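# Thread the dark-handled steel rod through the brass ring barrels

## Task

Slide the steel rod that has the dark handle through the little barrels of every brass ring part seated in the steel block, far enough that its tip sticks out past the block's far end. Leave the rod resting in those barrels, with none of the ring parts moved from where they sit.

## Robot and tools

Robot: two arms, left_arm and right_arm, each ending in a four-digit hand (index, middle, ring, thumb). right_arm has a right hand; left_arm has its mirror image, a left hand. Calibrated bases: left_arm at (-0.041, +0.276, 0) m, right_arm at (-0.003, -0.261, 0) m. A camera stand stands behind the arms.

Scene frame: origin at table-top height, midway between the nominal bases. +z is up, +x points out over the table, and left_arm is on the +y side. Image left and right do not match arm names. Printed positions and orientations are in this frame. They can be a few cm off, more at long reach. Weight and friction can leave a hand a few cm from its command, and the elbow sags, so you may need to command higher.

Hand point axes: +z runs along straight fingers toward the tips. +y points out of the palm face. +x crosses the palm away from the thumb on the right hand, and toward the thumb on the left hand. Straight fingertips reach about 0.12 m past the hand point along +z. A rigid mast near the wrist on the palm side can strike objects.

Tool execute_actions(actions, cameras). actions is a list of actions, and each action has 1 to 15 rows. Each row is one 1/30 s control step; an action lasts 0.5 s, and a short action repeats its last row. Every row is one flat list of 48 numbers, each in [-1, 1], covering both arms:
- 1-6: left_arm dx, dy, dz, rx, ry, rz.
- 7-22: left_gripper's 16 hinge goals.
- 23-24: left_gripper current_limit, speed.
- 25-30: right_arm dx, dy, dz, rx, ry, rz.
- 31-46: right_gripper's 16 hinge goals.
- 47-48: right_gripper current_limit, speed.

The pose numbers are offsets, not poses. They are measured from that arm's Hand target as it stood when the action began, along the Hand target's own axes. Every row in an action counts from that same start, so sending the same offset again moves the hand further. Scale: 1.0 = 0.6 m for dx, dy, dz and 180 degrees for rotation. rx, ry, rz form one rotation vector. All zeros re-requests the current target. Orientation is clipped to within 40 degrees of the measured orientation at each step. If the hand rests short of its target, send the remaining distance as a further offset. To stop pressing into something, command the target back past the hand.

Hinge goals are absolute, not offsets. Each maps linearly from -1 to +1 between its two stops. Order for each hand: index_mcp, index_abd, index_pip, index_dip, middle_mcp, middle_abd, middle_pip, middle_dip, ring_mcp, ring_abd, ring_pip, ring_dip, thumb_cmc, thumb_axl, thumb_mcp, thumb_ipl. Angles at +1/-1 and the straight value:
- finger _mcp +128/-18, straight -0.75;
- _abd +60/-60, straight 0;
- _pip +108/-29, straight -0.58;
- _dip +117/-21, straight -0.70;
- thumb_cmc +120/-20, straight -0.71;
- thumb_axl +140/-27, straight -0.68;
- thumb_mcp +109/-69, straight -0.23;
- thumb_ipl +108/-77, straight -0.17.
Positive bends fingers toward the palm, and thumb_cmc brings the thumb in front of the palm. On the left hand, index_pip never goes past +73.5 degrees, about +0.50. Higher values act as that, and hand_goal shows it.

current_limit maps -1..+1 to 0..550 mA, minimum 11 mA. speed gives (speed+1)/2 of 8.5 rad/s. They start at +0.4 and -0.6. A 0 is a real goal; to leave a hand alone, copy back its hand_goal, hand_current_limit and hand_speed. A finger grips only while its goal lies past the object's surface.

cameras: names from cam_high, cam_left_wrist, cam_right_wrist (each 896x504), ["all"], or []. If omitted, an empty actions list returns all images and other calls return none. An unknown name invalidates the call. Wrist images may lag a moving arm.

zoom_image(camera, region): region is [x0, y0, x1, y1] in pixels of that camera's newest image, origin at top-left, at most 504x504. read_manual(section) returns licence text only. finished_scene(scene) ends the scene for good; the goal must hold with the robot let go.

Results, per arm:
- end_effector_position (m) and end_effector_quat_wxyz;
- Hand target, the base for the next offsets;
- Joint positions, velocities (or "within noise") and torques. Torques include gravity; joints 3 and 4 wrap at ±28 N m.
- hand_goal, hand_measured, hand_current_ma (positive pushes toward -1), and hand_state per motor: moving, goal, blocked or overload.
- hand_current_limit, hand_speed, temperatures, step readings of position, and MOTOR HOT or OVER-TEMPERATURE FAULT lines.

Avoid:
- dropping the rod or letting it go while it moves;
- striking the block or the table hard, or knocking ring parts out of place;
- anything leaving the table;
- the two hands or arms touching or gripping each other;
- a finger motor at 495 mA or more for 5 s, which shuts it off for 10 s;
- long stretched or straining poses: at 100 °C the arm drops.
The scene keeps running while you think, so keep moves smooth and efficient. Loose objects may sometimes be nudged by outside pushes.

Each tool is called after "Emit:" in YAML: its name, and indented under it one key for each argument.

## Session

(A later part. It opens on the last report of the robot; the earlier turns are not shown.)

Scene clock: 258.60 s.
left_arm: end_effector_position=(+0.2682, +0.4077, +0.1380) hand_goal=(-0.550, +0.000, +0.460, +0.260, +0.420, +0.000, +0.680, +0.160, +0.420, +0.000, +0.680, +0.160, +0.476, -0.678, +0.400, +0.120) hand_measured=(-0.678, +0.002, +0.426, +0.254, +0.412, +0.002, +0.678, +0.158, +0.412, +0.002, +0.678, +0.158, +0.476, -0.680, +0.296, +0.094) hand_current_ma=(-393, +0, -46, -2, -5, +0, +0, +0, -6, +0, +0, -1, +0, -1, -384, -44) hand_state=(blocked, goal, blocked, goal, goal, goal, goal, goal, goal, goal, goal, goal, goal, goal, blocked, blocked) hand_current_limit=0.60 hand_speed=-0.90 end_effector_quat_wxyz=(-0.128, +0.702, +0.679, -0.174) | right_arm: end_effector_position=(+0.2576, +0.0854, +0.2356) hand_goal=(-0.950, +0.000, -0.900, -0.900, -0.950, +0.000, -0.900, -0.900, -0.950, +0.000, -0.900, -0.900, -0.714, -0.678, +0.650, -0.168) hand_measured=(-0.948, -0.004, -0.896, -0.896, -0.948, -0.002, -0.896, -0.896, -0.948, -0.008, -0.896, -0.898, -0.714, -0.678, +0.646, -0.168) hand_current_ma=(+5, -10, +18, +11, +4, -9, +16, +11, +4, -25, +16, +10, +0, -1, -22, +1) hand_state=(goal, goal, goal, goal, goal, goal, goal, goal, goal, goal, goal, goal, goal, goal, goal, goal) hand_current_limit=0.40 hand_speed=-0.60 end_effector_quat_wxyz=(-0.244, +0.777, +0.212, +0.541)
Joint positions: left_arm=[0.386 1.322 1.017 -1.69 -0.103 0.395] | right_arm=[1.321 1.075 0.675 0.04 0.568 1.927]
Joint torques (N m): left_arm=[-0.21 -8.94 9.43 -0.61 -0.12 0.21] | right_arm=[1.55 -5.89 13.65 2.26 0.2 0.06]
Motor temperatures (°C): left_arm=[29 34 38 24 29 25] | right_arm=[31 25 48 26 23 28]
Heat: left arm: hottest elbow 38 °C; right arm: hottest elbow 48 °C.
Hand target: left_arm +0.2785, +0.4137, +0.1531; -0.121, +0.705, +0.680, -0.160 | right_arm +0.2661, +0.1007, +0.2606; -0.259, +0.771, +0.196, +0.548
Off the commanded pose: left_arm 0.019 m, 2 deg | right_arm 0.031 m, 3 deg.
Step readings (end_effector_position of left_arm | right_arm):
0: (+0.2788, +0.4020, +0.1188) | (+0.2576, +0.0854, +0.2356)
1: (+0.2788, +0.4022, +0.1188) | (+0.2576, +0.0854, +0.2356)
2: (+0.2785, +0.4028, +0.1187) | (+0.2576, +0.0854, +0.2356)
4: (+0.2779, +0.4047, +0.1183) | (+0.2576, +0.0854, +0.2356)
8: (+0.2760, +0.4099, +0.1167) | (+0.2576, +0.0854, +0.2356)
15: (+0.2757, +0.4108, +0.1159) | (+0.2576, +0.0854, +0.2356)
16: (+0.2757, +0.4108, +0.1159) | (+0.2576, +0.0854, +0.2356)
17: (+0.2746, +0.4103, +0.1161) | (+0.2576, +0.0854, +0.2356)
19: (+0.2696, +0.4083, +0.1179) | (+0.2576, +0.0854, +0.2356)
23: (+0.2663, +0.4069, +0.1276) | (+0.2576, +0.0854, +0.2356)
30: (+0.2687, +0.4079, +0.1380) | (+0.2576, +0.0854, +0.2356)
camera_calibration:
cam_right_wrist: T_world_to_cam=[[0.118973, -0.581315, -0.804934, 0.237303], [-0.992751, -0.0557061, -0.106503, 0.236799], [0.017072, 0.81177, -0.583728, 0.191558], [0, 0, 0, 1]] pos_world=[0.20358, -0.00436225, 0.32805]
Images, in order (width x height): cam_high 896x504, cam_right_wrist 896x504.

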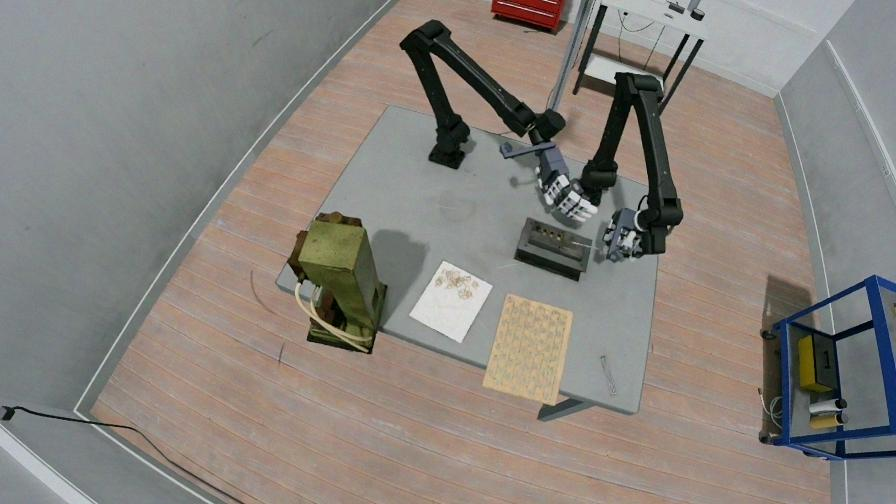

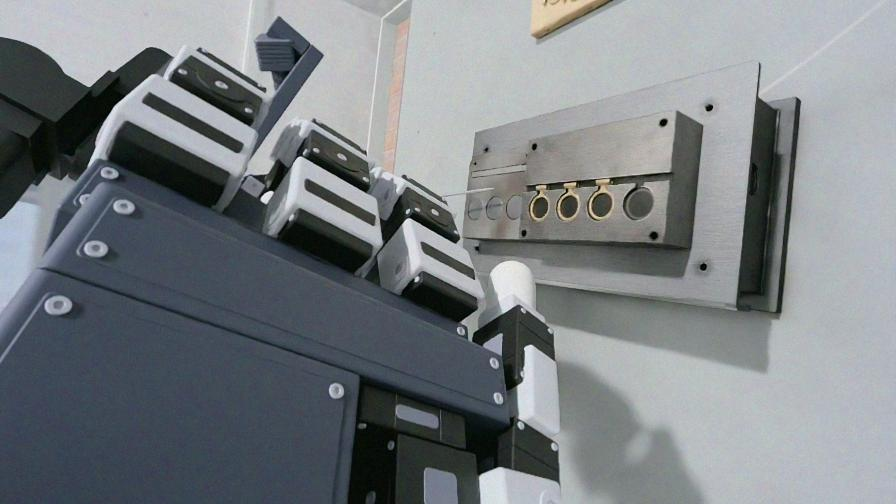

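Emit:
zoom_image:
  camera: "cam_right_wrist"
  region: [430, 160, 570, 220]

Emit:
zoom_image:
  camera: "cam_right_wrist"
  region: [500, 165, 640, 225]

Scaled by 3.600 from the camera's 896x504 image, which has a finer 1280x720 frame.

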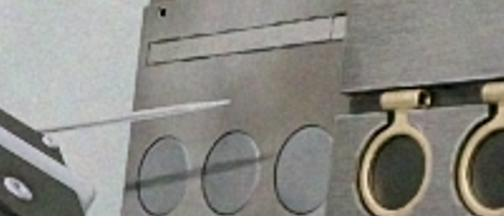

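Scaled by 3.600 from the camera's 896x504 image, which has a finer 1280x720 frame.

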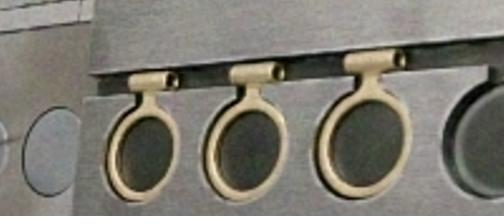

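Emit:
execute_actions:
  actions:
    - [[0.00267,0.01662,0.03938,0.0008,0.00496,0.01175,-0.55,0,0.46,0.26,0.42,0,0.68,0.16,0.42,0,0.68,0.16,0.477,-0.678,0.40,0.12,0.6,-0.9,0,0,0,0,0,0,-0.95,0,-0.9,-0.9,-0.95,0,-0.9,-0.9,-0.95,0,-0.9,-0.9,-0.714,-0.678,0.65,-0.168,0.4,-0.6]]
  cameras: ["cam_right_wrist"]

Emit:
zoom_image:
  camera: "cam_right_wrist"
  region: [430, 160, 570, 220]

Scene clock: 261.30 s.
left_arm: end_effector_position=(+0.2790, +0.4117, +0.1336) hand_goal=(-0.550, +0.000, +0.460, +0.260, +0.420, +0.000, +0.680, +0.160, +0.420, +0.000, +0.680, +0.160, +0.476, -0.678, +0.400, +0.120) hand_measured=(-0.678, +0.002, +0.426, +0.254, +0.412, +0.002, +0.678, +0.158, +0.412, +0.002, +0.678, +0.158, +0.476, -0.680, +0.296, +0.094) hand_current_ma=(-393, +0, -46, -2, -5, +0, +0, +0, -6, +0, +0, -1, +0, -1, -384, -44) hand_state=(blocked, goal, blocked, goal, goal, goal, goal, goal, goal, goal, goal, goal, goal, goal, blocked, blocked) hand_current_limit=0.60 hand_speed=-0.90 end_effector_quat_wxyz=(-0.123, +0.718, +0.669, -0.152) | right_arm: end_effector_position=(+0.2576, +0.0854, +0.2356) hand_goal=(-0.950, +0.000, -0.900, -0.900, -0.950, +0.000, -0.900, -0.900, -0.950, +0.000, -0.900, -0.900, -0.714, -0.678, +0.650, -0.168) hand_measured=(-0.948, -0.004, -0.896, -0.896, -0.948, -0.002, -0.896, -0.896, -0.948, -0.008, -0.896, -0.898, -0.714, -0.678, +0.646, -0.168) hand_current_ma=(+5, -10, +18, +11, +4, -9, +16, +11, +4, -25, +16, +10, +0, -1, -22, +1) hand_state=(goal, goal, goal, goal, goal, goal, goal, goal, goal, goal, goal, goal, goal, goal, goal, goal) hand_current_limit=0.40 hand_speed=-0.60 end_effector_quat_wxyz=(-0.244, +0.777, +0.212, +0.541)
Joint positions: left_arm=[0.387 1.324 1.009 -1.632 -0.118 0.433] | right_arm=[1.321 1.075 0.675 0.04 0.568 1.927]
Joint torques (N m): left_arm=[-0.62 -7.53 6.39 -0.09 -0.14 0.19] | right_arm=[2.32 -6.01 13.6 2.09 0.19 0.07]
Heat: left arm: hottest elbow 38 °C; right arm: hottest elbow 49 °C.
Hand target: left_arm +0.2785, +0.4137, +0.1274; -0.124, +0.719, +0.666, -0.158 | right_arm +0.2661, +0.1007, +0.2606; -0.259, +0.771, +0.196, +0.548
Off the commanded pose: left_arm 0.007 m, 1 deg | right_arm 0.031 m, 3 deg.
Step readings (end_effector_position of left_arm | right_arm):
0: (+0.2681, +0.4076, +0.1380) | (+0.2576, +0.0854, +0.2356)
1: (+0.2681, +0.4076, +0.1380) | (+0.2576, +0.0854, +0.2356)
2: (+0.2684, +0.4081, +0.1380) | (+0.2576, +0.0854, +0.2356)
4: (+0.2720, +0.4101, +0.1377) | (+0.2576, +0.0854, +0.2356)
8: (+0.2784, +0.4124, +0.1368) | (+0.2576, +0.0854, +0.2356)
15: (+0.2787, +0.4119, +0.1338) | (+0.2576, +0.0854, +0.2356)
camera_calibration:
cam_right_wrist: T_world_to_cam=[[0.118973, -0.581315, -0.804934, 0.237303], [-0.992751, -0.0557061, -0.106503, 0.236799], [0.017072, 0.81177, -0.583728, 0.191558], [0, 0, 0, 1]] pos_world=[0.20358, -0.00436225, 0.32805]
Images, in order (width x height): cam_right_wrist 896x504.

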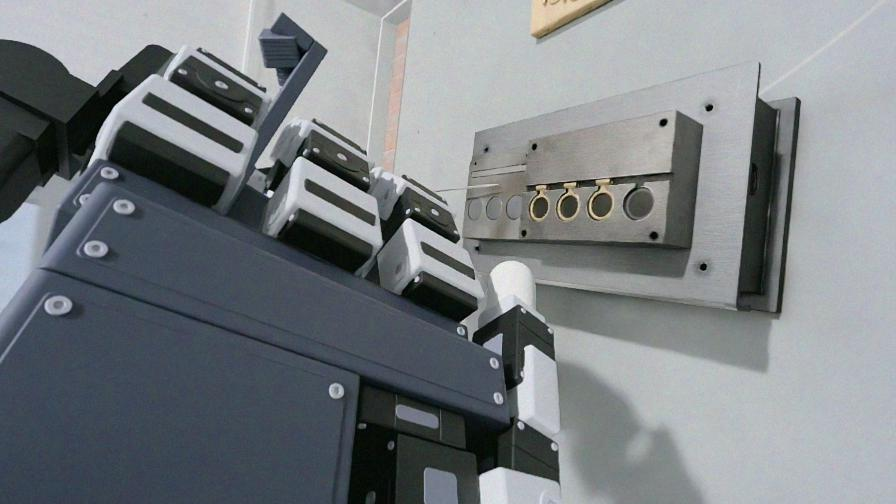

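Scaled by 3.600 from the camera's 896x504 image, which has a finer 1280x720 frame.

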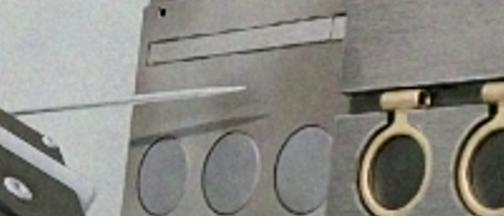

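Emit:
execute_actions:
  actions:
    - [[0,0,0,0,0,0,-0.55,0,0.46,0.26,0.42,0,0.68,0.16,0.42,0,0.68,0.16,0.477,-0.678,0.40,0.12,0.6,-0.9,-0.0057,-0.0545,-0.089,0.0271,0.0394,-0.0792,-0.85,0,-0.576,-0.696,-0.85,0,-0.576,-0.696,-0.85,0,-0.576,-0.696,-0.714,-0.678,0.65,-0.168,0.4,-0.6]]
    - [[0,0,0,0,0,0,-0.55,0,0.46,0.26,0.42,0,0.68,0.16,0.42,0,0.68,0.16,0.477,-0.678,0.40,0.12,0.6,-0.9,0.0217,-0.0368,-0.0593,0.0271,0.0394,-0.0792,-0.85,0,-0.576,-0.696,-0.85,0,-0.576,-0.696,-0.85,0,-0.576,-0.696,-0.714,-0.678,0.65,-0.168,0.4,-0.6]]
    - [[0,0,0,0,0,0,-0.55,0,0.46,0.26,0.42,0,0.68,0.16,0.42,0,0.68,0.16,0.477,-0.678,0.40,0.12,0.6,-0.9,0.0377,-0.0343,-0.0527,0.0271,0.0394,-0.0792,-0.85,0,-0.576,-0.696,-0.85,0,-0.576,-0.696,-0.85,0,-0.576,-0.696,-0.714,-0.678,0.65,-0.168,0.4,-0.6]]
    - [[0,0,0,0,0,0,-0.55,0,0.46,0.26,0.42,0,0.68,0.16,0.42,0,0.68,0.16,0.477,-0.678,0.40,0.12,0.6,-0.9,0,0,0,0,0,0,-0.85,0,-0.576,-0.696,-0.85,0,-0.576,-0.696,-0.85,0,-0.576,-0.696,-0.714,-0.678,0.65,-0.168,0.4,-0.6]]
  cameras: ["cam_right_wrist"]

Emit:
zoom_image:
  camera: "cam_right_wrist"
  region: [490, 130, 610, 210]

Scene clock: 265.00 s.
left_arm: end_effector_position=(+0.2790, +0.4117, +0.1336) hand_goal=(-0.550, +0.000, +0.460, +0.260, +0.420, +0.000, +0.680, +0.160, +0.420, +0.000, +0.680, +0.160, +0.476, -0.678, +0.400, +0.120) hand_measured=(-0.678, +0.002, +0.426, +0.254, +0.412, +0.002, +0.678, +0.158, +0.412, +0.002, +0.678, +0.158, +0.476, -0.680, +0.296, +0.094) hand_current_ma=(-393, +0, -46, -2, -5, +0, +0, +0, -6, +0, +0, -1, +0, -1, -384, -44) hand_state=(blocked, goal, blocked, goal, goal, goal, goal, goal, goal, goal, goal, goal, goal, goal, blocked, blocked) hand_current_limit=0.60 hand_speed=-0.90 end_effector_quat_wxyz=(-0.123, +0.718, +0.668, -0.152) | right_arm: end_effector_position=(+0.1278, +0.0796, +0.3109) hand_goal=(-0.850, +0.000, -0.576, -0.696, -0.850, +0.000, -0.576, -0.696, -0.850, +0.000, -0.576, -0.696, -0.714, -0.678, +0.650, -0.168) hand_measured=(-0.854, -0.004, -0.578, -0.698, -0.852, -0.002, -0.578, -0.698, -0.852, -0.008, -0.578, -0.698, -0.714, -0.678, +0.646, -0.168) hand_current_ma=(-11, -10, -8, -10, -9, -9, -7, -10, -10, -25, -7, -9, +1, -1, -22, +1) hand_state=(goal, goal, goal, goal, goal, goal, goal, goal, goal, goal, goal, goal, goal, goal, goal, goal) hand_current_limit=0.40 hand_speed=-0.60 end_effector_quat_wxyz=(-0.166, +0.502, +0.477, +0.702)
Joint positions: left_arm=[0.387 1.324 1.009 -1.632 -0.118 0.434] | right_arm=[1.744 0.909 0.374 0.589 0.72 1.006]
Joint torques (N m): left_arm=[-0.85 -7.36 6.26 0.02 -0.13 0.18] | right_arm=[2.08 -4.07 8.57 3.25 -0.14 -0.22]
Heat: left arm: hottest elbow 38 °C; right arm: hottest elbow 49 °C.
Hand target: left_arm +0.2785, +0.4136, +0.1274; -0.124, +0.719, +0.666, -0.158 | right_arm +0.1262, +0.0797, +0.3113; -0.167, +0.497, +0.477, +0.705
Off the commanded pose: left_arm 0.006 m, 1 deg | right_arm 0.002 m, 1 deg.
Step readings (end_effector_position of left_arm | right_arm):
0: (+0.2790, +0.4117, +0.1336) | (+0.2576, +0.0854, +0.2356)
1: (+0.2790, +0.4117, +0.1336) | (+0.2577, +0.0851, +0.2358)
2: (+0.2790, +0.4117, +0.1336) | (+0.2563, +0.0846, +0.2382)
4: (+0.2790, +0.4117, +0.1336) | (+0.2488, +0.0843, +0.2468)
8: (+0.2790, +0.4117, +0.1336) | (+0.2193, +0.0932, +0.2625)
15: (+0.2790, +0.4117, +0.1336) | (+0.2066, +0.0946, +0.2722)
16: (+0.2790, +0.4117, +0.1336) | (+0.2068, +0.0937, +0.2720)
17: (+0.2790, +0.4117, +0.1336) | (+0.2051, +0.0930, +0.2728)
19: (+0.2790, +0.4117, +0.1336) | (+0.1980, +0.0893, +0.2749)
23: (+0.2790, +0.4117, +0.1336) | (+0.1747, +0.0886, +0.2775)
30: (+0.2790, +0.4117, +0.1336) | (+0.1677, +0.0879, +0.2861)
31: (+0.2790, +0.4117, +0.1336) | (+0.1675, +0.0875, +0.2871)
32: (+0.2790, +0.4117, +0.1336) | (+0.1654, +0.0876, +0.2887)
34: (+0.2790, +0.4117, +0.1336) | (+0.1576, +0.0854, +0.2918)
38: (+0.2790, +0.4117, +0.1336) | (+0.1363, +0.0829, +0.2958)
45: (+0.2790, +0.4117, +0.1336) | (+0.1291, +0.0808, +0.3040)
46: (+0.2790, +0.4117, +0.1336) | (+0.1289, +0.0804, +0.3050)
47: (+0.2790, +0.4117, +0.1336) | (+0.1288, +0.0803, +0.3059)
49: (+0.2790, +0.4117, +0.1336) | (+0.1285, +0.0800, +0.3073)
53: (+0.2790, +0.4117, +0.1336) | (+0.1281, +0.0798, +0.3093)
60: (+0.2790, +0.4117, +0.1336) | (+0.1279, +0.0796, +0.3105)
camera_calibration:
cam_right_wrist: T_world_to_cam=[[0.783058, -0.528062, -0.32859, 0.0727455], [-0.5887, -0.458878, -0.665479, 0.26992], [0.200631, 0.71455, -0.670198, 0.25347], [0, 0, 0, 1]] pos_world=[0.0510842, -0.0188424, 0.373405]
Images, in order (width x height): cam_right_wrist 896x504.

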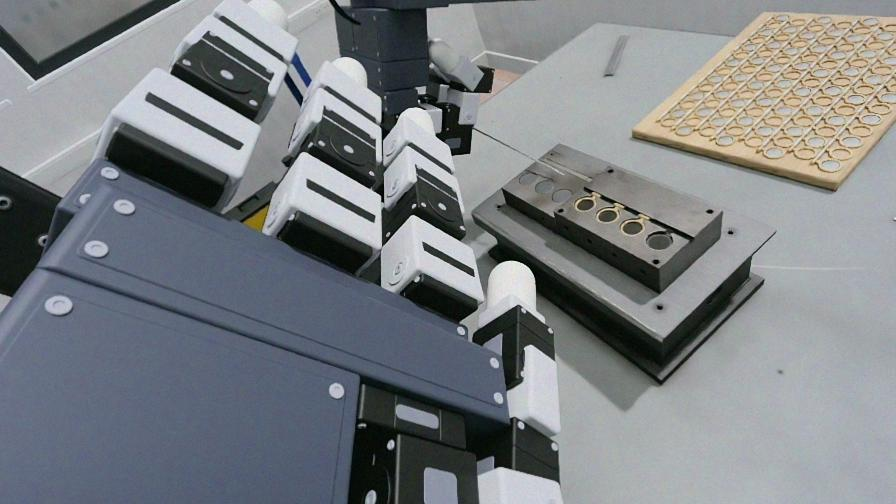

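Scaled by 4.200 from the camera's 896x504 image, which has a finer 1280x720 frame.

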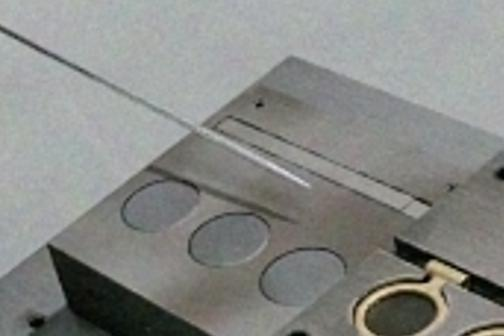

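Emit:
execute_actions:
  actions:
    - [[0,0,0,-0.00113,-0.02104,0.01865,-0.55,0,0.46,0.26,0.42,0,0.68,0.16,0.42,0,0.68,0.16,0.477,-0.678,0.40,0.12,0.6,-0.9,0,0,0,0,0,0,-0.85,0,-0.576,-0.696,-0.85,0,-0.576,-0.696,-0.85,0,-0.576,-0.696,-0.714,-0.678,0.65,-0.168,0.4,-0.6]]
    - [[0,0,0,0,0,0,-0.55,0,0.46,0.26,0.42,0,0.68,0.16,0.42,0,0.68,0.16,0.477,-0.678,0.40,0.12,0.6,-0.9,0,0,0,0,0,0,-0.85,0,-0.576,-0.696,-0.85,0,-0.576,-0.696,-0.85,0,-0.576,-0.696,-0.714,-0.678,0.65,-0.168,0.4,-0.6]]
  cameras: ["cam_right_wrist"]

Emit:
zoom_image:
  camera: "cam_right_wrist"
  region: [480, 115, 600, 195]

Scene clock: 268.37 s.
left_arm: end_effector_position=(+0.2758, +0.4115, +0.1260) hand_goal=(-0.550, +0.000, +0.460, +0.260, +0.420, +0.000, +0.680, +0.160, +0.420, +0.000, +0.680, +0.160, +0.476, -0.678, +0.400, +0.120) hand_measured=(-0.678, +0.002, +0.426, +0.254, +0.412, +0.002, +0.678, +0.158, +0.412, +0.002, +0.678, +0.158, +0.476, -0.680, +0.296, +0.094) hand_current_ma=(-393, +0, -46, -2, -5, +0, +0, +0, -6, +0, +0, -1, +0, -1, -384, -44) hand_state=(blocked, goal, blocked, goal, goal, goal, goal, goal, goal, goal, goal, goal, goal, goal, blocked, blocked) hand_current_limit=0.60 hand_speed=-0.90 end_effector_quat_wxyz=(-0.097, +0.731, +0.651, -0.179) | right_arm: end_effector_position=(+0.1278, +0.0796, +0.3109) hand_goal=(-0.850, +0.000, -0.576, -0.696, -0.850, +0.000, -0.576, -0.696, -0.850, +0.000, -0.576, -0.696, -0.714, -0.678, +0.650, -0.168) hand_measured=(-0.854, -0.004, -0.578, -0.698, -0.852, -0.002, -0.578, -0.698, -0.852, -0.008, -0.578, -0.698, -0.714, -0.678, +0.646, -0.168) hand_current_ma=(-11, -10, -8, -10, -9, -9, -7, -10, -10, -25, -7, -9, +1, -1, -22, +1) hand_state=(goal, goal, goal, goal, goal, goal, goal, goal, goal, goal, goal, goal, goal, goal, goal, goal) hand_current_limit=0.40 hand_speed=-0.60 end_effector_quat_wxyz=(-0.165, +0.502, +0.477, +0.702)
Joint positions: left_arm=[0.433 1.347 1.009 -1.636 -0.08 0.532] | right_arm=[1.744 0.909 0.374 0.589 0.72 1.005]
Joint torques (N m): left_arm=[-0.91 -7.65 7.54 -0.54 0.11 0.19] | right_arm=[2.37 -3.9 8.35 3.06 -0.17 -0.22]
Heat: left arm: hottest elbow 38 °C; right arm: hottest elbow 48 °C.
Hand target: left_arm +0.2786, +0.4137, +0.1274; -0.096, +0.733, +0.648, -0.184 | right_arm +0.1263, +0.0797, +0.3113; -0.167, +0.497, +0.477, +0.705
Off the commanded pose: left_arm 0.004 m, 1 deg | right_arm 0.002 m, 1 deg.
Step readings (end_effector_position of left_arm | right_arm):
0: (+0.2790, +0.4117, +0.1336) | (+0.1278, +0.0796, +0.3109)
1: (+0.2790, +0.4116, +0.1336) | (+0.1278, +0.0796, +0.3109)
2: (+0.2792, +0.4107, +0.1333) | (+0.1278, +0.0796, +0.3109)
4: (+0.2792, +0.4099, +0.1320) | (+0.1278, +0.0796, +0.3109)
8: (+0.2768, +0.4134, +0.1278) | (+0.1278, +0.0796, +0.3109)
15: (+0.2757, +0.4124, +0.1260) | (+0.1278, +0.0796, +0.3109)
16: (+0.2757, +0.4122, +0.1260) | (+0.1278, +0.0796, +0.3109)
17: (+0.2757, +0.4120, +0.1260) | (+0.1278, +0.0796, +0.3109)
19: (+0.2757, +0.4119, +0.1260) | (+0.1278, +0.0796, +0.3109)
23: (+0.2758, +0.4117, +0.1260) | (+0.1278, +0.0796, +0.3109)
30: (+0.2758, +0.4115, +0.1260) | (+0.1278, +0.0796, +0.3109)
camera_calibration:
cam_right_wrist: T_world_to_cam=[[0.783159, -0.528099, -0.328289, 0.0727057], [-0.588496, -0.458956, -0.665607, 0.269897], [0.200836, 0.714472, -0.67022, 0.253486], [0, 0, 0, 1]] pos_world=[0.0509837, -0.0188422, 0.373405]
Images, in order (width x height): cam_right_wrist 896x504.

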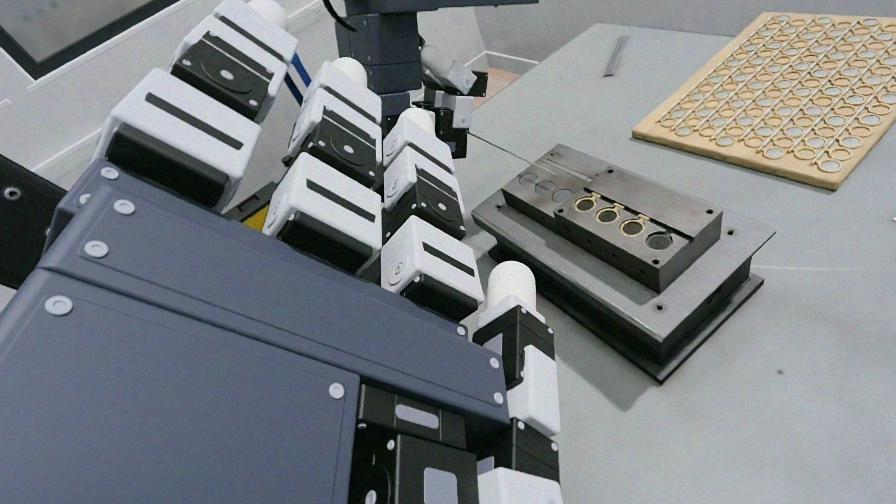

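Scaled by 4.200 from the camera's 896x504 image, which has a finer 1280x720 frame.

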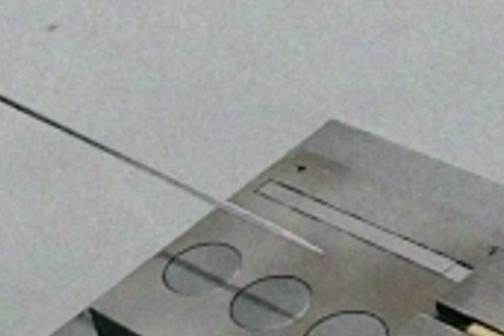

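Emit:
execute_actions:
  actions:
    - [[0,0,0,0,0,0,-0.55,0,0.46,0.26,0.42,0,0.68,0.16,0.42,0,0.68,0.16,0.477,-0.678,0.40,0.12,0.6,-0.9,-0.0513,0.0272,0.0445,-0.0271,-0.0394,0.0792,-0.95,0,-0.9,-0.9,-0.95,0,-0.9,-0.9,-0.95,0,-0.9,-0.9,-0.714,-0.678,0.65,-0.168,0.4,-0.6]]
    - [[0,0,0,0,0,0,-0.55,0,0.46,0.26,0.42,0,0.68,0.16,0.42,0,0.68,0.16,0.477,-0.678,0.40,0.12,0.6,-0.9,-0.0377,0.0343,0.0527,-0.0271,-0.0394,0.0792,-0.95,0,-0.9,-0.9,-0.95,0,-0.9,-0.9,-0.95,0,-0.9,-0.9,-0.714,-0.678,0.65,-0.168,0.4,-0.6]]
    - [[0,0,0,0,0,0,-0.55,0,0.46,0.26,0.42,0,0.68,0.16,0.42,0,0.68,0.16,0.477,-0.678,0.40,0.12,0.6,-0.9,-0.0192,0.0598,0.0831,-0.0271,-0.0394,0.0792,-0.95,0,-0.9,-0.9,-0.95,0,-0.9,-0.9,-0.95,0,-0.9,-0.9,-0.714,-0.678,0.65,-0.168,0.4,-0.6]]
    - [[0,0,0,0,0,0,-0.55,0,0.46,0.26,0.42,0,0.68,0.16,0.42,0,0.68,0.16,0.477,-0.678,0.40,0.12,0.6,-0.9,0,0,0,0,0,0,-0.95,0,-0.9,-0.9,-0.95,0,-0.9,-0.9,-0.95,0,-0.9,-0.9,-0.714,-0.678,0.65,-0.168,0.4,-0.6]]
  cameras: ["cam_right_wrist"]

Emit:
zoom_image:
  camera: "cam_right_wrist"
  region: [430, 160, 570, 220]

Emit:
zoom_image:
  camera: "cam_right_wrist"
  region: [500, 160, 640, 220]

Scene clock: 271.77 s.
left_arm: end_effector_position=(+0.2758, +0.4115, +0.1260) hand_goal=(-0.550, +0.000, +0.460, +0.260, +0.420, +0.000, +0.680, +0.160, +0.420, +0.000, +0.680, +0.160, +0.476, -0.678, +0.400, +0.120) hand_measured=(-0.678, +0.002, +0.426, +0.254, +0.412, +0.002, +0.678, +0.158, +0.412, +0.002, +0.678, +0.158, +0.476, -0.680, +0.296, +0.094) hand_current_ma=(-393, +0, -46, -2, -5, +0, +0, +0, -6, +0, +0, -1, +0, -1, -384, -44) hand_state=(blocked, goal, blocked, goal, goal, goal, goal, goal, goal, goal, goal, goal, goal, goal, blocked, blocked) hand_current_limit=0.60 hand_speed=-0.90 end_effector_quat_wxyz=(-0.097, +0.731, +0.651, -0.179) | right_arm: end_effector_position=(+0.2574, +0.0855, +0.2358) hand_goal=(-0.950, +0.000, -0.900, -0.900, -0.950, +0.000, -0.900, -0.900, -0.950, +0.000, -0.900, -0.900, -0.714, -0.678, +0.650, -0.168) hand_measured=(-0.948, -0.004, -0.898, -0.898, -0.948, -0.002, -0.898, -0.898, -0.948, -0.008, -0.898, -0.898, -0.714, -0.678, +0.646, -0.168) hand_current_ma=(+4, -10, +6, +9, +4, -9, +5, +9, +4, -25, +5, +9, +0, -1, -22, +1) hand_state=(goal, goal, goal, goal, goal, goal, goal, goal, goal, goal, goal, goal, goal, goal, goal, goal) hand_current_limit=0.40 hand_speed=-0.60 end_effector_quat_wxyz=(-0.244, +0.777, +0.213, +0.541)
Joint positions: left_arm=[0.433 1.347 1.009 -1.636 -0.08 0.532] | right_arm=[1.321 1.075 0.676 0.039 0.569 1.927]
Joint torques (N m): left_arm=[-0.5 -7.82 7.65 -0.75 0.16 0.21] | right_arm=[2.02 -6.12 13.63 2.06 0.22 0.07]
Heat: left arm: hottest elbow 38 °C; right arm: hottest elbow 48 °C.
Hand target: left_arm +0.2786, +0.4137, +0.1274; -0.096, +0.733, +0.649, -0.184 | right_arm +0.2659, +0.1009, +0.2607; -0.259, +0.771, +0.196, +0.548
Off the commanded pose: left_arm 0.004 m, 1 deg | right_arm 0.031 m, 3 deg.
Step readings (end_effector_position of left_arm | right_arm):
0: (+0.2758, +0.4115, +0.1260) | (+0.1278, +0.0796, +0.3109)
1: (+0.2758, +0.4115, +0.1260) | (+0.1280, +0.0794, +0.3107)
2: (+0.2758, +0.4115, +0.1260) | (+0.1297, +0.0782, +0.3091)
4: (+0.2758, +0.4115, +0.1260) | (+0.1371, +0.0759, +0.3012)
8: (+0.2758, +0.4115, +0.1260) | (+0.1548, +0.0722, +0.2788)
15: (+0.2758, +0.4115, +0.1260) | (+0.1623, +0.0742, +0.2694)
16: (+0.2758, +0.4115, +0.1260) | (+0.1626, +0.0752, +0.2698)
17: (+0.2758, +0.4115, +0.1260) | (+0.1648, +0.0753, +0.2695)
19: (+0.2758, +0.4115, +0.1260) | (+0.1733, +0.0760, +0.2678)
23: (+0.2758, +0.4115, +0.1260) | (+0.1948, +0.0767, +0.2659)
30: (+0.2758, +0.4115, +0.1260) | (+0.2014, +0.0805, +0.2590)
31: (+0.2758, +0.4115, +0.1260) | (+0.2017, +0.0810, +0.2577)
32: (+0.2758, +0.4115, +0.1260) | (+0.2041, +0.0819, +0.2551)
34: (+0.2758, +0.4115, +0.1260) | (+0.2155, +0.0838, +0.2499)
38: (+0.2758, +0.4115, +0.1260) | (+0.2488, +0.0794, +0.2454)
45: (+0.2758, +0.4115, +0.1260) | (+0.2595, +0.0847, +0.2427)
46: (+0.2758, +0.4115, +0.1260) | (+0.2591, +0.0855, +0.2422)
47: (+0.2758, +0.4115, +0.1260) | (+0.2587, +0.0860, +0.2416)
49: (+0.2758, +0.4115, +0.1260) | (+0.2583, +0.0864, +0.2402)
53: (+0.2758, +0.4115, +0.1260) | (+0.2579, +0.0860, +0.2376)
60: (+0.2758, +0.4115, +0.1260) | (+0.2575, +0.0856, +0.2361)
camera_calibration:
cam_right_wrist: T_world_to_cam=[[0.119508, -0.581554, -0.804682, 0.237412], [-0.99269, -0.0562203, -0.106799, 0.236716], [0.01687, 0.811563, -0.584022, 0.191652], [0, 0, 0, 1]] pos_world=[0.20338, -0.00416135, 0.328251]
Images, in order (width x height): cam_right_wrist 896x504.

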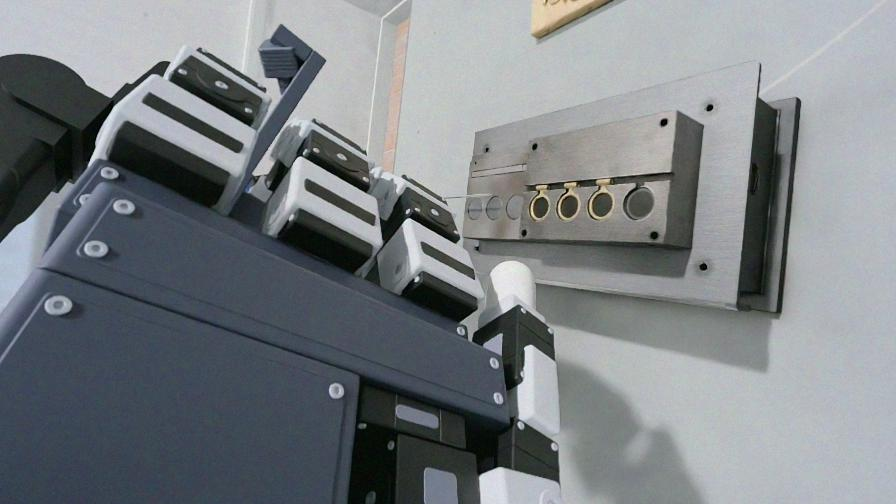

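Scaled by 3.600 from the camera's 896x504 image, which has a finer 1280x720 frame.

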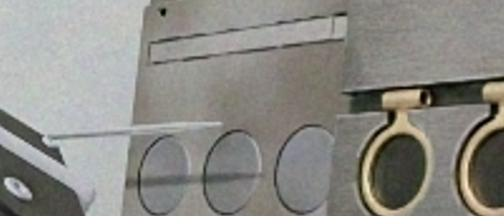

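Scaled by 3.600 from the camera's 896x504 image, which has a finer 1280x720 frame.

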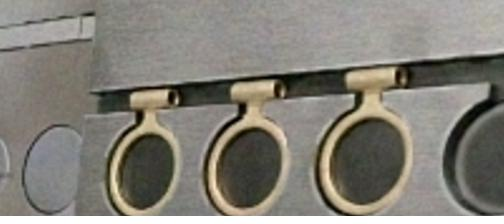

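Emit:
execute_actions:
  actions:
    - [[-0.00726,-0.01898,-0.04585,0,0,0,-0.55,0,0.46,0.26,0.42,0,0.68,0.16,0.42,0,0.68,0.16,0.477,-0.678,0.40,0.12,0.6,-0.9,0,0,0,0,0,0,-0.95,0,-0.9,-0.9,-0.95,0,-0.9,-0.9,-0.95,0,-0.9,-0.9,-0.714,-0.678,0.65,-0.168,0.4,-0.6]]
    - [[0.01083,0.02901,0.06746,0,0,0,-0.55,0,0.46,0.26,0.42,0,0.68,0.16,0.42,0,0.68,0.16,0.477,-0.678,0.40,0.12,0.6,-0.9,0,0,0,0,0,0,-0.95,0,-0.9,-0.9,-0.95,0,-0.9,-0.9,-0.95,0,-0.9,-0.9,-0.714,-0.678,0.65,-0.168,0.4,-0.6]]
  cameras: ["cam_right_wrist"]

Emit:
zoom_image:
  camera: "cam_right_wrist"
  region: [430, 160, 570, 220]

Scene clock: 274.57 s.
left_arm: end_effector_position=(+0.2782, +0.4123, +0.1167) hand_goal=(-0.550, +0.000, +0.460, +0.260, +0.420, +0.000, +0.680, +0.160, +0.420, +0.000, +0.680, +0.160, +0.476, -0.678, +0.400, +0.120) hand_measured=(-0.678, +0.002, +0.426, +0.254, +0.412, +0.002, +0.678, +0.158, +0.412, +0.002, +0.678, +0.158, +0.476, -0.680, +0.296, +0.094) hand_current_ma=(-393, +0, -46, -2, -5, +0, +0, +0, -6, +0, +0, -1, +0, -1, -384, -44) hand_state=(blocked, goal, blocked, goal, goal, goal, goal, goal, goal, goal, goal, goal, goal, goal, blocked, blocked) hand_current_limit=0.60 hand_speed=-0.90 end_effector_quat_wxyz=(-0.097, +0.732, +0.649, -0.181) | right_arm: end_effector_position=(+0.2574, +0.0856, +0.2357) hand_goal=(-0.950, +0.000, -0.900, -0.900, -0.950, +0.000, -0.900, -0.900, -0.950, +0.000, -0.900, -0.900, -0.714, -0.678, +0.650, -0.168) hand_measured=(-0.948, -0.004, -0.898, -0.898, -0.948, -0.002, -0.898, -0.898, -0.948, -0.008, -0.898, -0.898, -0.714, -0.678, +0.646, -0.168) hand_current_ma=(+4, -10, +6, +9, +4, -9, +5, +9, +4, -25, +5, +9, +0, -1, -22, +1) hand_state=(goal, goal, goal, goal, goal, goal, goal, goal, goal, goal, goal, goal, goal, goal, goal, goal) hand_current_limit=0.40 hand_speed=-0.60 end_effector_quat_wxyz=(-0.244, +0.777, +0.213, +0.541)
Joint positions: left_arm=[0.434 1.366 1.001 -1.613 -0.08 0.536] | right_arm=[1.321 1.075 0.676 0.039 0.569 1.927]
Joint torques (N m): left_arm=[-0.5 -8.35 6.35 0.17 0.09 0.18] | right_arm=[1.61 -5.6 13.72 2.11 0.11 0.06]
Heat: left arm: hottest elbow 38 °C; right arm: hottest elbow 50 °C.
Hand target: left_arm +0.2791, +0.4137, +0.1129; -0.096, +0.732, +0.648, -0.184 | right_arm +0.2659, +0.1009, +0.2607; -0.259, +0.771, +0.196, +0.548
Off the commanded pose: left_arm 0.004 m, 0 deg | right_arm 0.031 m, 3 deg.
Step readings (end_effector_position of left_arm | right_arm):
0: (+0.2758, +0.4115, +0.1260) | (+0.2574, +0.0855, +0.2357)
1: (+0.2756, +0.4114, +0.1260) | (+0.2574, +0.0855, +0.2357)
2: (+0.2744, +0.4108, +0.1261) | (+0.2574, +0.0855, +0.2357)
4: (+0.2704, +0.4089, +0.1271) | (+0.2574, +0.0855, +0.2357)
8: (+0.2665, +0.4068, +0.1329) | (+0.2574, +0.0855, +0.2357)
15: (+0.2685, +0.4078, +0.1415) | (+0.2574, +0.0856, +0.2357)
16: (+0.2685, +0.4078, +0.1415) | (+0.2574, +0.0856, +0.2357)
17: (+0.2694, +0.4082, +0.1414) | (+0.2574, +0.0856, +0.2357)
19: (+0.2742, +0.4104, +0.1398) | (+0.2574, +0.0856, +0.2357)
23: (+0.2790, +0.4126, +0.1278) | (+0.2574, +0.0856, +0.2357)
30: (+0.2779, +0.4121, +0.1167) | (+0.2574, +0.0856, +0.2357)
camera_calibration:
cam_right_wrist: T_world_to_cam=[[0.119012, -0.581106, -0.805079, 0.237563], [-0.992751, -0.0559466, -0.106373, 0.236579], [0.0167725, 0.811903, -0.583552, 0.191461], [0, 0, 0, 1]] pos_world=[0.20338, -0.0041622, 0.32815]
Images, in order (width x height): cam_right_wrist 896x504.

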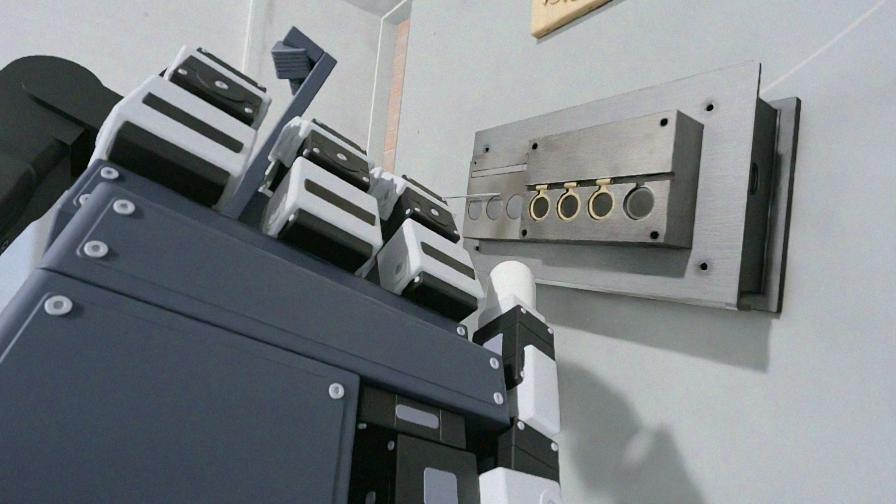

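Scaled by 3.600 from the camera's 896x504 image, which has a finer 1280x720 frame.

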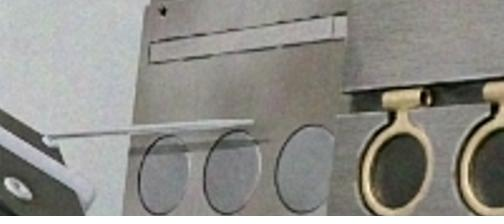

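Emit:
execute_actions:
  actions:
    - [[-0.00726,-0.01898,-0.04585,0,0,0,-0.55,0,0.46,0.26,0.42,0,0.68,0.16,0.42,0,0.68,0.16,0.477,-0.678,0.40,0.12,0.6,-0.9,-0.0057,-0.0545,-0.089,0.0271,0.0394,-0.0792,-0.85,0,-0.576,-0.696,-0.85,0,-0.576,-0.696,-0.85,0,-0.576,-0.696,-0.714,-0.678,0.65,-0.168,0.4,-0.6]]
    - [[0.00707,0.02019,0.04227,0,0,0,-0.55,0,0.46,0.26,0.42,0,0.68,0.16,0.42,0,0.68,0.16,0.477,-0.678,0.40,0.12,0.6,-0.9,0.0217,-0.0368,-0.0593,0.0271,0.0394,-0.0792,-0.85,0,-0.576,-0.696,-0.85,0,-0.576,-0.696,-0.85,0,-0.576,-0.696,-0.714,-0.678,0.65,-0.168,0.4,-0.6]]
    - [[0,0,0,0,0,0,-0.55,0,0.46,0.26,0.42,0,0.68,0.16,0.42,0,0.68,0.16,0.477,-0.678,0.40,0.12,0.6,-0.9,0.0377,-0.0343,-0.0527,0.0271,0.0394,-0.0792,-0.85,0,-0.576,-0.696,-0.85,0,-0.576,-0.696,-0.85,0,-0.576,-0.696,-0.714,-0.678,0.65,-0.168,0.4,-0.6]]
    - [[0,0,0,0,0,0,-0.55,0,0.46,0.26,0.42,0,0.68,0.16,0.42,0,0.68,0.16,0.477,-0.678,0.40,0.12,0.6,-0.9,0,0,0,0,0,0,-0.85,0,-0.576,-0.696,-0.85,0,-0.576,-0.696,-0.85,0,-0.576,-0.696,-0.714,-0.678,0.65,-0.168,0.4,-0.6]]
  cameras: ["cam_right_wrist"]

Emit:
zoom_image:
  camera: "cam_right_wrist"
  region: [490, 130, 610, 210]

Emit:
zoom_image:
  camera: "cam_right_wrist"
  region: [560, 165, 680, 245]

Scene clock: 278.23 s.
left_arm: end_effector_position=(+0.2805, +0.4132, +0.1206) hand_goal=(-0.550, +0.000, +0.460, +0.260, +0.420, +0.000, +0.680, +0.160, +0.420, +0.000, +0.680, +0.160, +0.476, -0.678, +0.400, +0.120) hand_measured=(-0.678, +0.002, +0.426, +0.254, +0.412, +0.002, +0.678, +0.158, +0.412, +0.002, +0.678, +0.158, +0.476, -0.680, +0.296, +0.094) hand_current_ma=(-393, +0, -46, -2, -5, +0, +0, +0, -6, +0, +0, -1, +0, -1, -384, -44) hand_state=(blocked, goal, blocked, goal, goal, goal, goal, goal, goal, goal, goal, goal, goal, goal, blocked, blocked) hand_current_limit=0.60 hand_speed=-0.90 end_effector_quat_wxyz=(-0.096, +0.733, +0.650, -0.178) | right_arm: end_effector_position=(+0.1276, +0.0798, +0.3109) hand_goal=(-0.850, +0.000, -0.576, -0.696, -0.850, +0.000, -0.576, -0.696, -0.850, +0.000, -0.576, -0.696, -0.714, -0.678, +0.650, -0.168) hand_measured=(-0.854, -0.004, -0.578, -0.698, -0.852, -0.002, -0.578, -0.698, -0.852, -0.008, -0.578, -0.698, -0.714, -0.678, +0.646, -0.168) hand_current_ma=(-11, -10, -8, -10, -9, -9, -7, -10, -10, -25, -7, -9, +1, -1, -22, +1) hand_state=(goal, goal, goal, goal, goal, goal, goal, goal, goal, goal, goal, goal, goal, goal, goal, goal) hand_current_limit=0.40 hand_speed=-0.60 end_effector_quat_wxyz=(-0.166, +0.502, +0.477, +0.702)
Joint positions: left_arm=[0.434 1.364 1.01 -1.617 -0.079 0.536] | right_arm=[1.745 0.909 0.375 0.589 0.721 1.006]
Joint torques (N m): left_arm=[-0.62 -7.88 6.16 -0.05 0.1 0.16] | right_arm=[1.79 -3.84 8.39 3.12 -0.14 -0.31]
Heat: left arm: hottest elbow 38 °C; right arm: hottest elbow 50 °C.
Hand target: left_arm +0.2806, +0.4137, +0.1147; -0.096, +0.732, +0.649, -0.184 | right_arm +0.1260, +0.0799, +0.3114; -0.167, +0.497, +0.478, +0.705
Off the commanded pose: left_arm 0.006 m, 1 deg | right_arm 0.002 m, 1 deg.
Step readings (end_effector_position of left_arm | right_arm):
0: (+0.2783, +0.4123, +0.1167) | (+0.2574, +0.0856, +0.2357)
1: (+0.2783, +0.4123, +0.1167) | (+0.2574, +0.0853, +0.2359)
2: (+0.2777, +0.4120, +0.1167) | (+0.2562, +0.0848, +0.2381)
4: (+0.2735, +0.4101, +0.1171) | (+0.2489, +0.0843, +0.2468)
8: (+0.2668, +0.4070, +0.1202) | (+0.2194, +0.0933, +0.2626)
15: (+0.2684, +0.4077, +0.1271) | (+0.2065, +0.0947, +0.2723)
16: (+0.2684, +0.4077, +0.1272) | (+0.2066, +0.0941, +0.2722)
17: (+0.2689, +0.4080, +0.1271) | (+0.2050, +0.0932, +0.2730)
19: (+0.2727, +0.4097, +0.1267) | (+0.1980, +0.0895, +0.2751)
23: (+0.2797, +0.4129, +0.1252) | (+0.1748, +0.0887, +0.2777)
30: (+0.2804, +0.4132, +0.1209) | (+0.1676, +0.0880, +0.2863)
31: (+0.2802, +0.4131, +0.1206) | (+0.1674, +0.0877, +0.2870)
32: (+0.2803, +0.4132, +0.1206) | (+0.1653, +0.0878, +0.2886)
34: (+0.2804, +0.4132, +0.1206) | (+0.1576, +0.0856, +0.2919)
38: (+0.2805, +0.4132, +0.1206) | (+0.1362, +0.0831, +0.2958)
45: (+0.2805, +0.4132, +0.1206) | (+0.1289, +0.0809, +0.3044)
46: (+0.2805, +0.4132, +0.1206) | (+0.1287, +0.0806, +0.3052)
47: (+0.2805, +0.4132, +0.1206) | (+0.1286, +0.0804, +0.3059)
49: (+0.2805, +0.4132, +0.1206) | (+0.1283, +0.0802, +0.3075)
53: (+0.2805, +0.4132, +0.1206) | (+0.1279, +0.0800, +0.3095)
60: (+0.2805, +0.4132, +0.1206) | (+0.1277, +0.0798, +0.3107)
camera_calibration:
cam_right_wrist: T_world_to_cam=[[0.783269, -0.527736, -0.32861, 0.0729905], [-0.588522, -0.45911, -0.665477, 0.269901], [0.200328, 0.714642, -0.670191, 0.25352], [0, 0, 0, 1]] pos_world=[0.0508841, -0.0187424, 0.373505]
Images, in order (width x height): cam_right_wrist 896x504.

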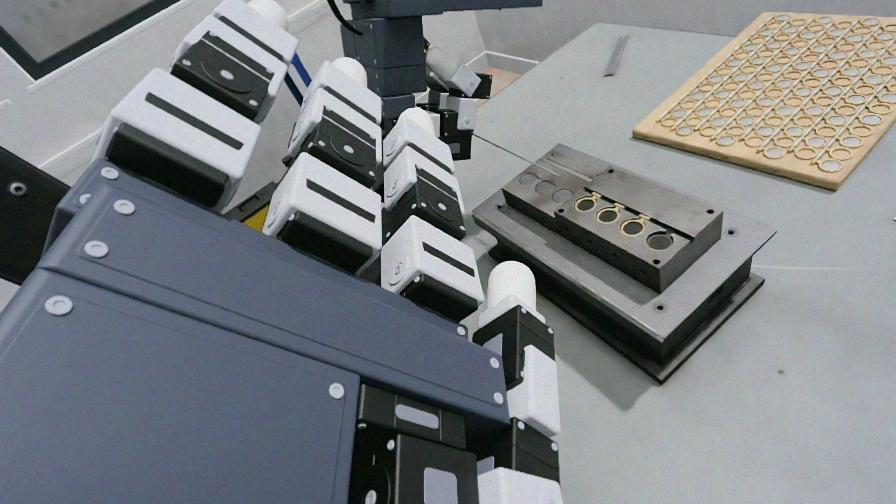

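Scaled by 4.200 from the camera's 896x504 image, which has a finer 1280x720 frame.

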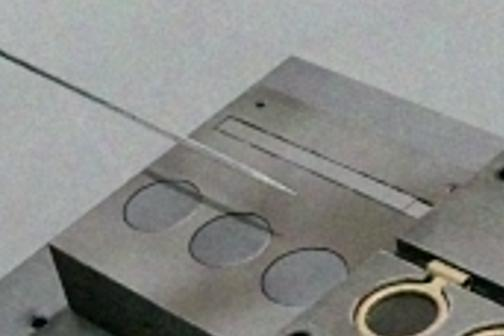

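Scaled by 4.200 from the camera's 896x504 image, which has a finer 1280x720 frame.

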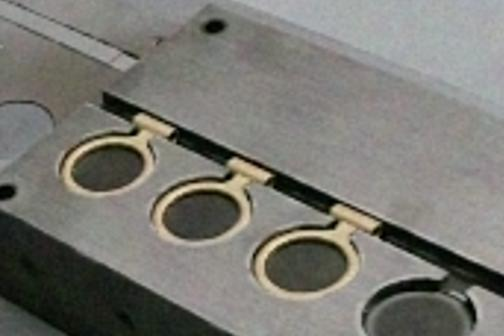

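Emit:
zoom_image:
  camera: "cam_right_wrist"
  region: [585, 185, 665, 235]

Emit:
zoom_image:
  camera: "cam_right_wrist"
  region: [530, 160, 610, 210]

Scaled by 6.300 from the camera's 896x504 image, which has a finer 1280x720 frame.

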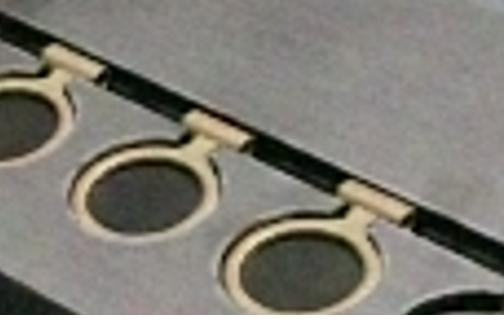

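Scaled by 6.300 from the camera's 896x504 image, which has a finer 1280x720 frame.

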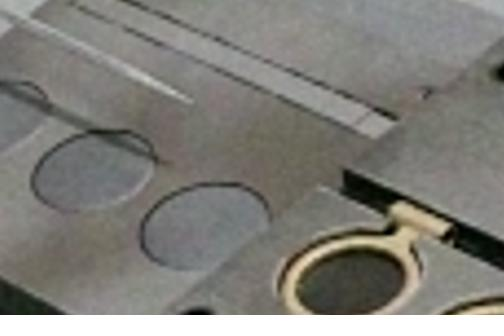

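Emit:
execute_actions:
  actions:
    - [[-0.0191,0.00383,0.00694,0,0,0,-0.55,0,0.46,0.26,0.42,0,0.68,0.16,0.42,0,0.68,0.16,0.477,-0.678,0.40,0.12,0.6,-0.9,0,0,0,0,0,0,-0.85,0,-0.576,-0.696,-0.85,0,-0.576,-0.696,-0.85,0,-0.576,-0.696,-0.714,-0.678,0.65,-0.168,0.4,-0.6]]
  cameras: ["cam_right_wrist"]

Emit:
zoom_image:
  camera: "cam_right_wrist"
  region: [490, 130, 610, 210]

Scene clock: 280.80 s.
left_arm: end_effector_position=(+0.2787, +0.4031, +0.1141) hand_goal=(-0.550, +0.000, +0.460, +0.260, +0.420, +0.000, +0.680, +0.160, +0.420, +0.000, +0.680, +0.160, +0.476, -0.678, +0.400, +0.120) hand_measured=(-0.678, +0.002, +0.426, +0.254, +0.412, +0.002, +0.678, +0.158, +0.412, +0.002, +0.678, +0.158, +0.476, -0.680, +0.296, +0.094) hand_current_ma=(-393, +0, -46, -2, -5, +0, +0, +0, -6, +0, +0, -1, +0, -1, -384, -44) hand_state=(blocked, goal, blocked, goal, goal, goal, goal, goal, goal, goal, goal, goal, goal, goal, blocked, blocked) hand_current_limit=0.60 hand_speed=-0.90 end_effector_quat_wxyz=(-0.095, +0.734, +0.647, -0.185) | right_arm: end_effector_position=(+0.1276, +0.0798, +0.3110) hand_goal=(-0.850, +0.000, -0.576, -0.696, -0.850, +0.000, -0.576, -0.696, -0.850, +0.000, -0.576, -0.696, -0.714, -0.678, +0.650, -0.168) hand_measured=(-0.854, -0.004, -0.578, -0.698, -0.852, -0.002, -0.578, -0.698, -0.852, -0.008, -0.578, -0.698, -0.714, -0.678, +0.646, -0.168) hand_current_ma=(-11, -10, -8, -10, -9, -9, -7, -10, -10, -25, -7, -9, +1, -1, -22, +1) hand_state=(goal, goal, goal, goal, goal, goal, goal, goal, goal, goal, goal, goal, goal, goal, goal, goal) hand_current_limit=0.40 hand_speed=-0.60 end_effector_quat_wxyz=(-0.165, +0.501, +0.477, +0.702)
Joint positions: left_arm=[0.413 1.364 0.991 -1.611 -0.066 0.524] | right_arm=[1.745 0.909 0.375 0.589 0.721 1.005]
Joint torques (N m): left_arm=[-1.96 -8.53 6.2 -0.06 0.11 -0.01] | right_arm=[3.31 -3.43 8.2 3.18 -0.17 -0.24]
Heat: left arm: hottest elbow 37 °C; right arm: hottest elbow 49 °C.
Hand target: left_arm +0.2801, +0.4016, +0.1117; -0.096, +0.733, +0.648, -0.184 | right_arm +0.1260, +0.0799, +0.3114; -0.167, +0.497, +0.478, +0.705
Off the commanded pose: left_arm 0.003 m, 0 deg | right_arm 0.002 m, 1 deg.
Step readings (end_effector_position of left_arm | right_arm):
0: (+0.2805, +0.4132, +0.1206) | (+0.1276, +0.0798, +0.3110)
1: (+0.2805, +0.4132, +0.1206) | (+0.1276, +0.0798, +0.3110)
2: (+0.2805, +0.4127, +0.1202) | (+0.1276, +0.0798, +0.3110)
4: (+0.2799, +0.4107, +0.1185) | (+0.1276, +0.0798, +0.3110)
8: (+0.2781, +0.4048, +0.1148) | (+0.1276, +0.0798, +0.3110)
15: (+0.2786, +0.4031, +0.1141) | (+0.1276, +0.0798, +0.3110)
camera_calibration:
cam_right_wrist: T_world_to_cam=[[0.783454, -0.527872, -0.327949, 0.0728638], [-0.588136, -0.459346, -0.665656, 0.26993], [0.200739, 0.714389, -0.670337, 0.253497], [0, 0, 0, 1]] pos_world=[0.0507832, -0.0186418, 0.373505]
Images, in order (width x height): cam_right_wrist 896x504.

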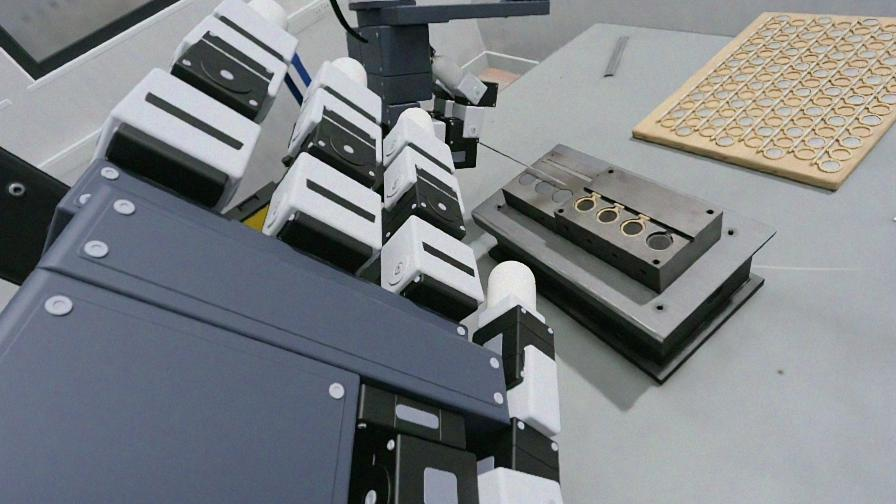

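Scaled by 4.200 from the camera's 896x504 image, which has a finer 1280x720 frame.

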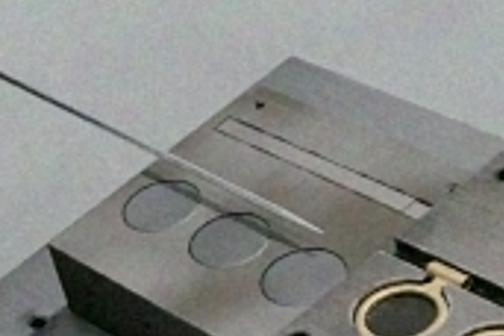

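Emit:
execute_actions:
  actions:
    - [[0.00261,-0.0204,-0.04683,0,0,0,-0.55,0,0.46,0.26,0.42,0,0.68,0.16,0.42,0,0.68,0.16,0.477,-0.678,0.40,0.12,0.6,-0.9,0,0,0,0,0,0,-0.85,0,-0.576,-0.696,-0.85,0,-0.576,-0.696,-0.85,0,-0.576,-0.696,-0.714,-0.678,0.65,-0.168,0.4,-0.6]]
    - [[0.00661,0.01875,0.03965,0,0,0,-0.55,0,0.46,0.26,0.42,0,0.68,0.16,0.42,0,0.68,0.16,0.477,-0.678,0.40,0.12,0.6,-0.9,0,0,0,0,0,0,-0.85,0,-0.576,-0.696,-0.85,0,-0.576,-0.696,-0.85,0,-0.576,-0.696,-0.714,-0.678,0.65,-0.168,0.4,-0.6]]
    - [[-0.00987,0.00142,0.00098,0,0,0,-0.55,0,0.46,0.26,0.42,0,0.68,0.16,0.42,0,0.68,0.16,0.477,-0.678,0.40,0.12,0.6,-0.9,0,0,0,0,0,0,-0.85,0,-0.576,-0.696,-0.85,0,-0.576,-0.696,-0.85,0,-0.576,-0.696,-0.714,-0.678,0.65,-0.168,0.4,-0.6]]
  cameras: ["cam_right_wrist"]

Emit:
zoom_image:
  camera: "cam_right_wrist"
  region: [490, 130, 610, 210]

Scene clock: 284.60 s.
left_arm: end_effector_position=(+0.2801, +0.4037, +0.1194) hand_goal=(-0.550, +0.000, +0.460, +0.260, +0.420, +0.000, +0.680, +0.160, +0.420, +0.000, +0.680, +0.160, +0.476, -0.678, +0.400, +0.120) hand_measured=(-0.678, +0.002, +0.426, +0.254, +0.412, +0.002, +0.678, +0.158, +0.412, +0.002, +0.678, +0.158, +0.476, -0.680, +0.296, +0.094) hand_current_ma=(-393, +0, -46, -2, -5, +0, +0, +0, -6, +0, +0, -1, +0, -1, -384, -44) hand_state=(blocked, goal, blocked, goal, goal, goal, goal, goal, goal, goal, goal, goal, goal, goal, blocked, blocked) hand_current_limit=0.60 hand_speed=-0.90 end_effector_quat_wxyz=(-0.094, +0.734, +0.648, -0.182) | right_arm: end_effector_position=(+0.1276, +0.0798, +0.3110) hand_goal=(-0.850, +0.000, -0.576, -0.696, -0.850, +0.000, -0.576, -0.696, -0.850, +0.000, -0.576, -0.696, -0.714, -0.678, +0.650, -0.168) hand_measured=(-0.854, -0.004, -0.578, -0.698, -0.852, -0.002, -0.578, -0.698, -0.852, -0.008, -0.578, -0.698, -0.714, -0.678, +0.646, -0.168) hand_current_ma=(-11, -10, -8, -10, -9, -9, -7, -10, -10, -25, -7, -9, +1, -1, -22, +1) hand_state=(goal, goal, goal, goal, goal, goal, goal, goal, goal, goal, goal, goal, goal, goal, goal, goal) hand_current_limit=0.40 hand_speed=-0.60 end_effector_quat_wxyz=(-0.165, +0.501, +0.477, +0.702)
Joint positions: left_arm=[0.412 1.358 1.001 -1.62 -0.066 0.522] | right_arm=[1.745 0.909 0.375 0.589 0.721 1.005]
Joint torques (N m): left_arm=[-1.85 -7.94 6.15 -0.17 0.14 0.01] | right_arm=[2.32 -3.43 8.46 3.14 -0.19 -0.16]
Heat: left arm: hottest elbow 38 °C; right arm: hottest elbow 48 °C.
Hand target: left_arm +0.2813, +0.4017, +0.1151; -0.096, +0.733, +0.648, -0.184 | right_arm +0.1260, +0.0799, +0.3114; -0.167, +0.497, +0.478, +0.705
Off the commanded pose: left_arm 0.005 m, 0 deg | right_arm 0.002 m, 1 deg.
Step readings (end_effector_position of left_arm | right_arm):
0: (+0.2787, +0.4031, +0.1141) | (+0.1276, +0.0798, +0.3110)
1: (+0.2787, +0.4031, +0.1141) | (+0.1276, +0.0798, +0.3110)
2: (+0.2781, +0.4029, +0.1142) | (+0.1276, +0.0798, +0.3110)
4: (+0.2737, +0.4011, +0.1148) | (+0.1276, +0.0798, +0.3110)
8: (+0.2678, +0.3988, +0.1188) | (+0.1276, +0.0798, +0.3110)
15: (+0.2699, +0.4003, +0.1262) | (+0.1276, +0.0798, +0.3110)
16: (+0.2699, +0.4003, +0.1262) | (+0.1276, +0.0798, +0.3110)
17: (+0.2703, +0.4005, +0.1262) | (+0.1276, +0.0798, +0.3110)
19: (+0.2738, +0.4020, +0.1258) | (+0.1276, +0.0798, +0.3110)
23: (+0.2803, +0.4049, +0.1245) | (+0.1276, +0.0798, +0.3110)
30: (+0.2828, +0.4059, +0.1223) | (+0.1276, +0.0798, +0.3110)
31: (+0.2828, +0.4059, +0.1222) | (+0.1276, +0.0798, +0.3110)
32: (+0.2823, +0.4057, +0.1218) | (+0.1276, +0.0798, +0.3110)
34: (+0.2813, +0.4051, +0.1208) | (+0.1276, +0.0798, +0.3110)
38: (+0.2802, +0.4040, +0.1195) | (+0.1276, +0.0798, +0.3110)
45: (+0.2801, +0.4037, +0.1194) | (+0.1276, +0.0798, +0.3110)
camera_calibration:
cam_right_wrist: T_world_to_cam=[[0.783454, -0.527872, -0.327949, 0.0728638], [-0.588136, -0.459346, -0.665656, 0.26993], [0.200739, 0.714389, -0.670337, 0.253497], [0, 0, 0, 1]] pos_world=[0.0507832, -0.0186418, 0.373505]
Images, in order (width x height): cam_right_wrist 896x504.

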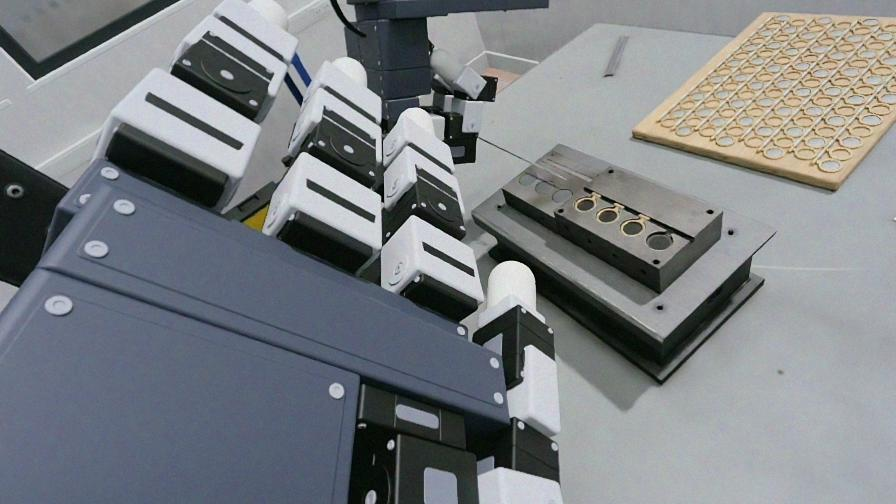

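Scaled by 4.200 from the camera's 896x504 image, which has a finer 1280x720 frame.

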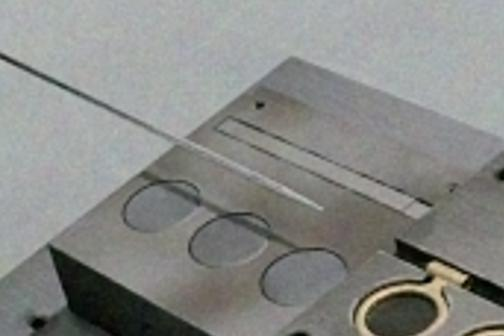

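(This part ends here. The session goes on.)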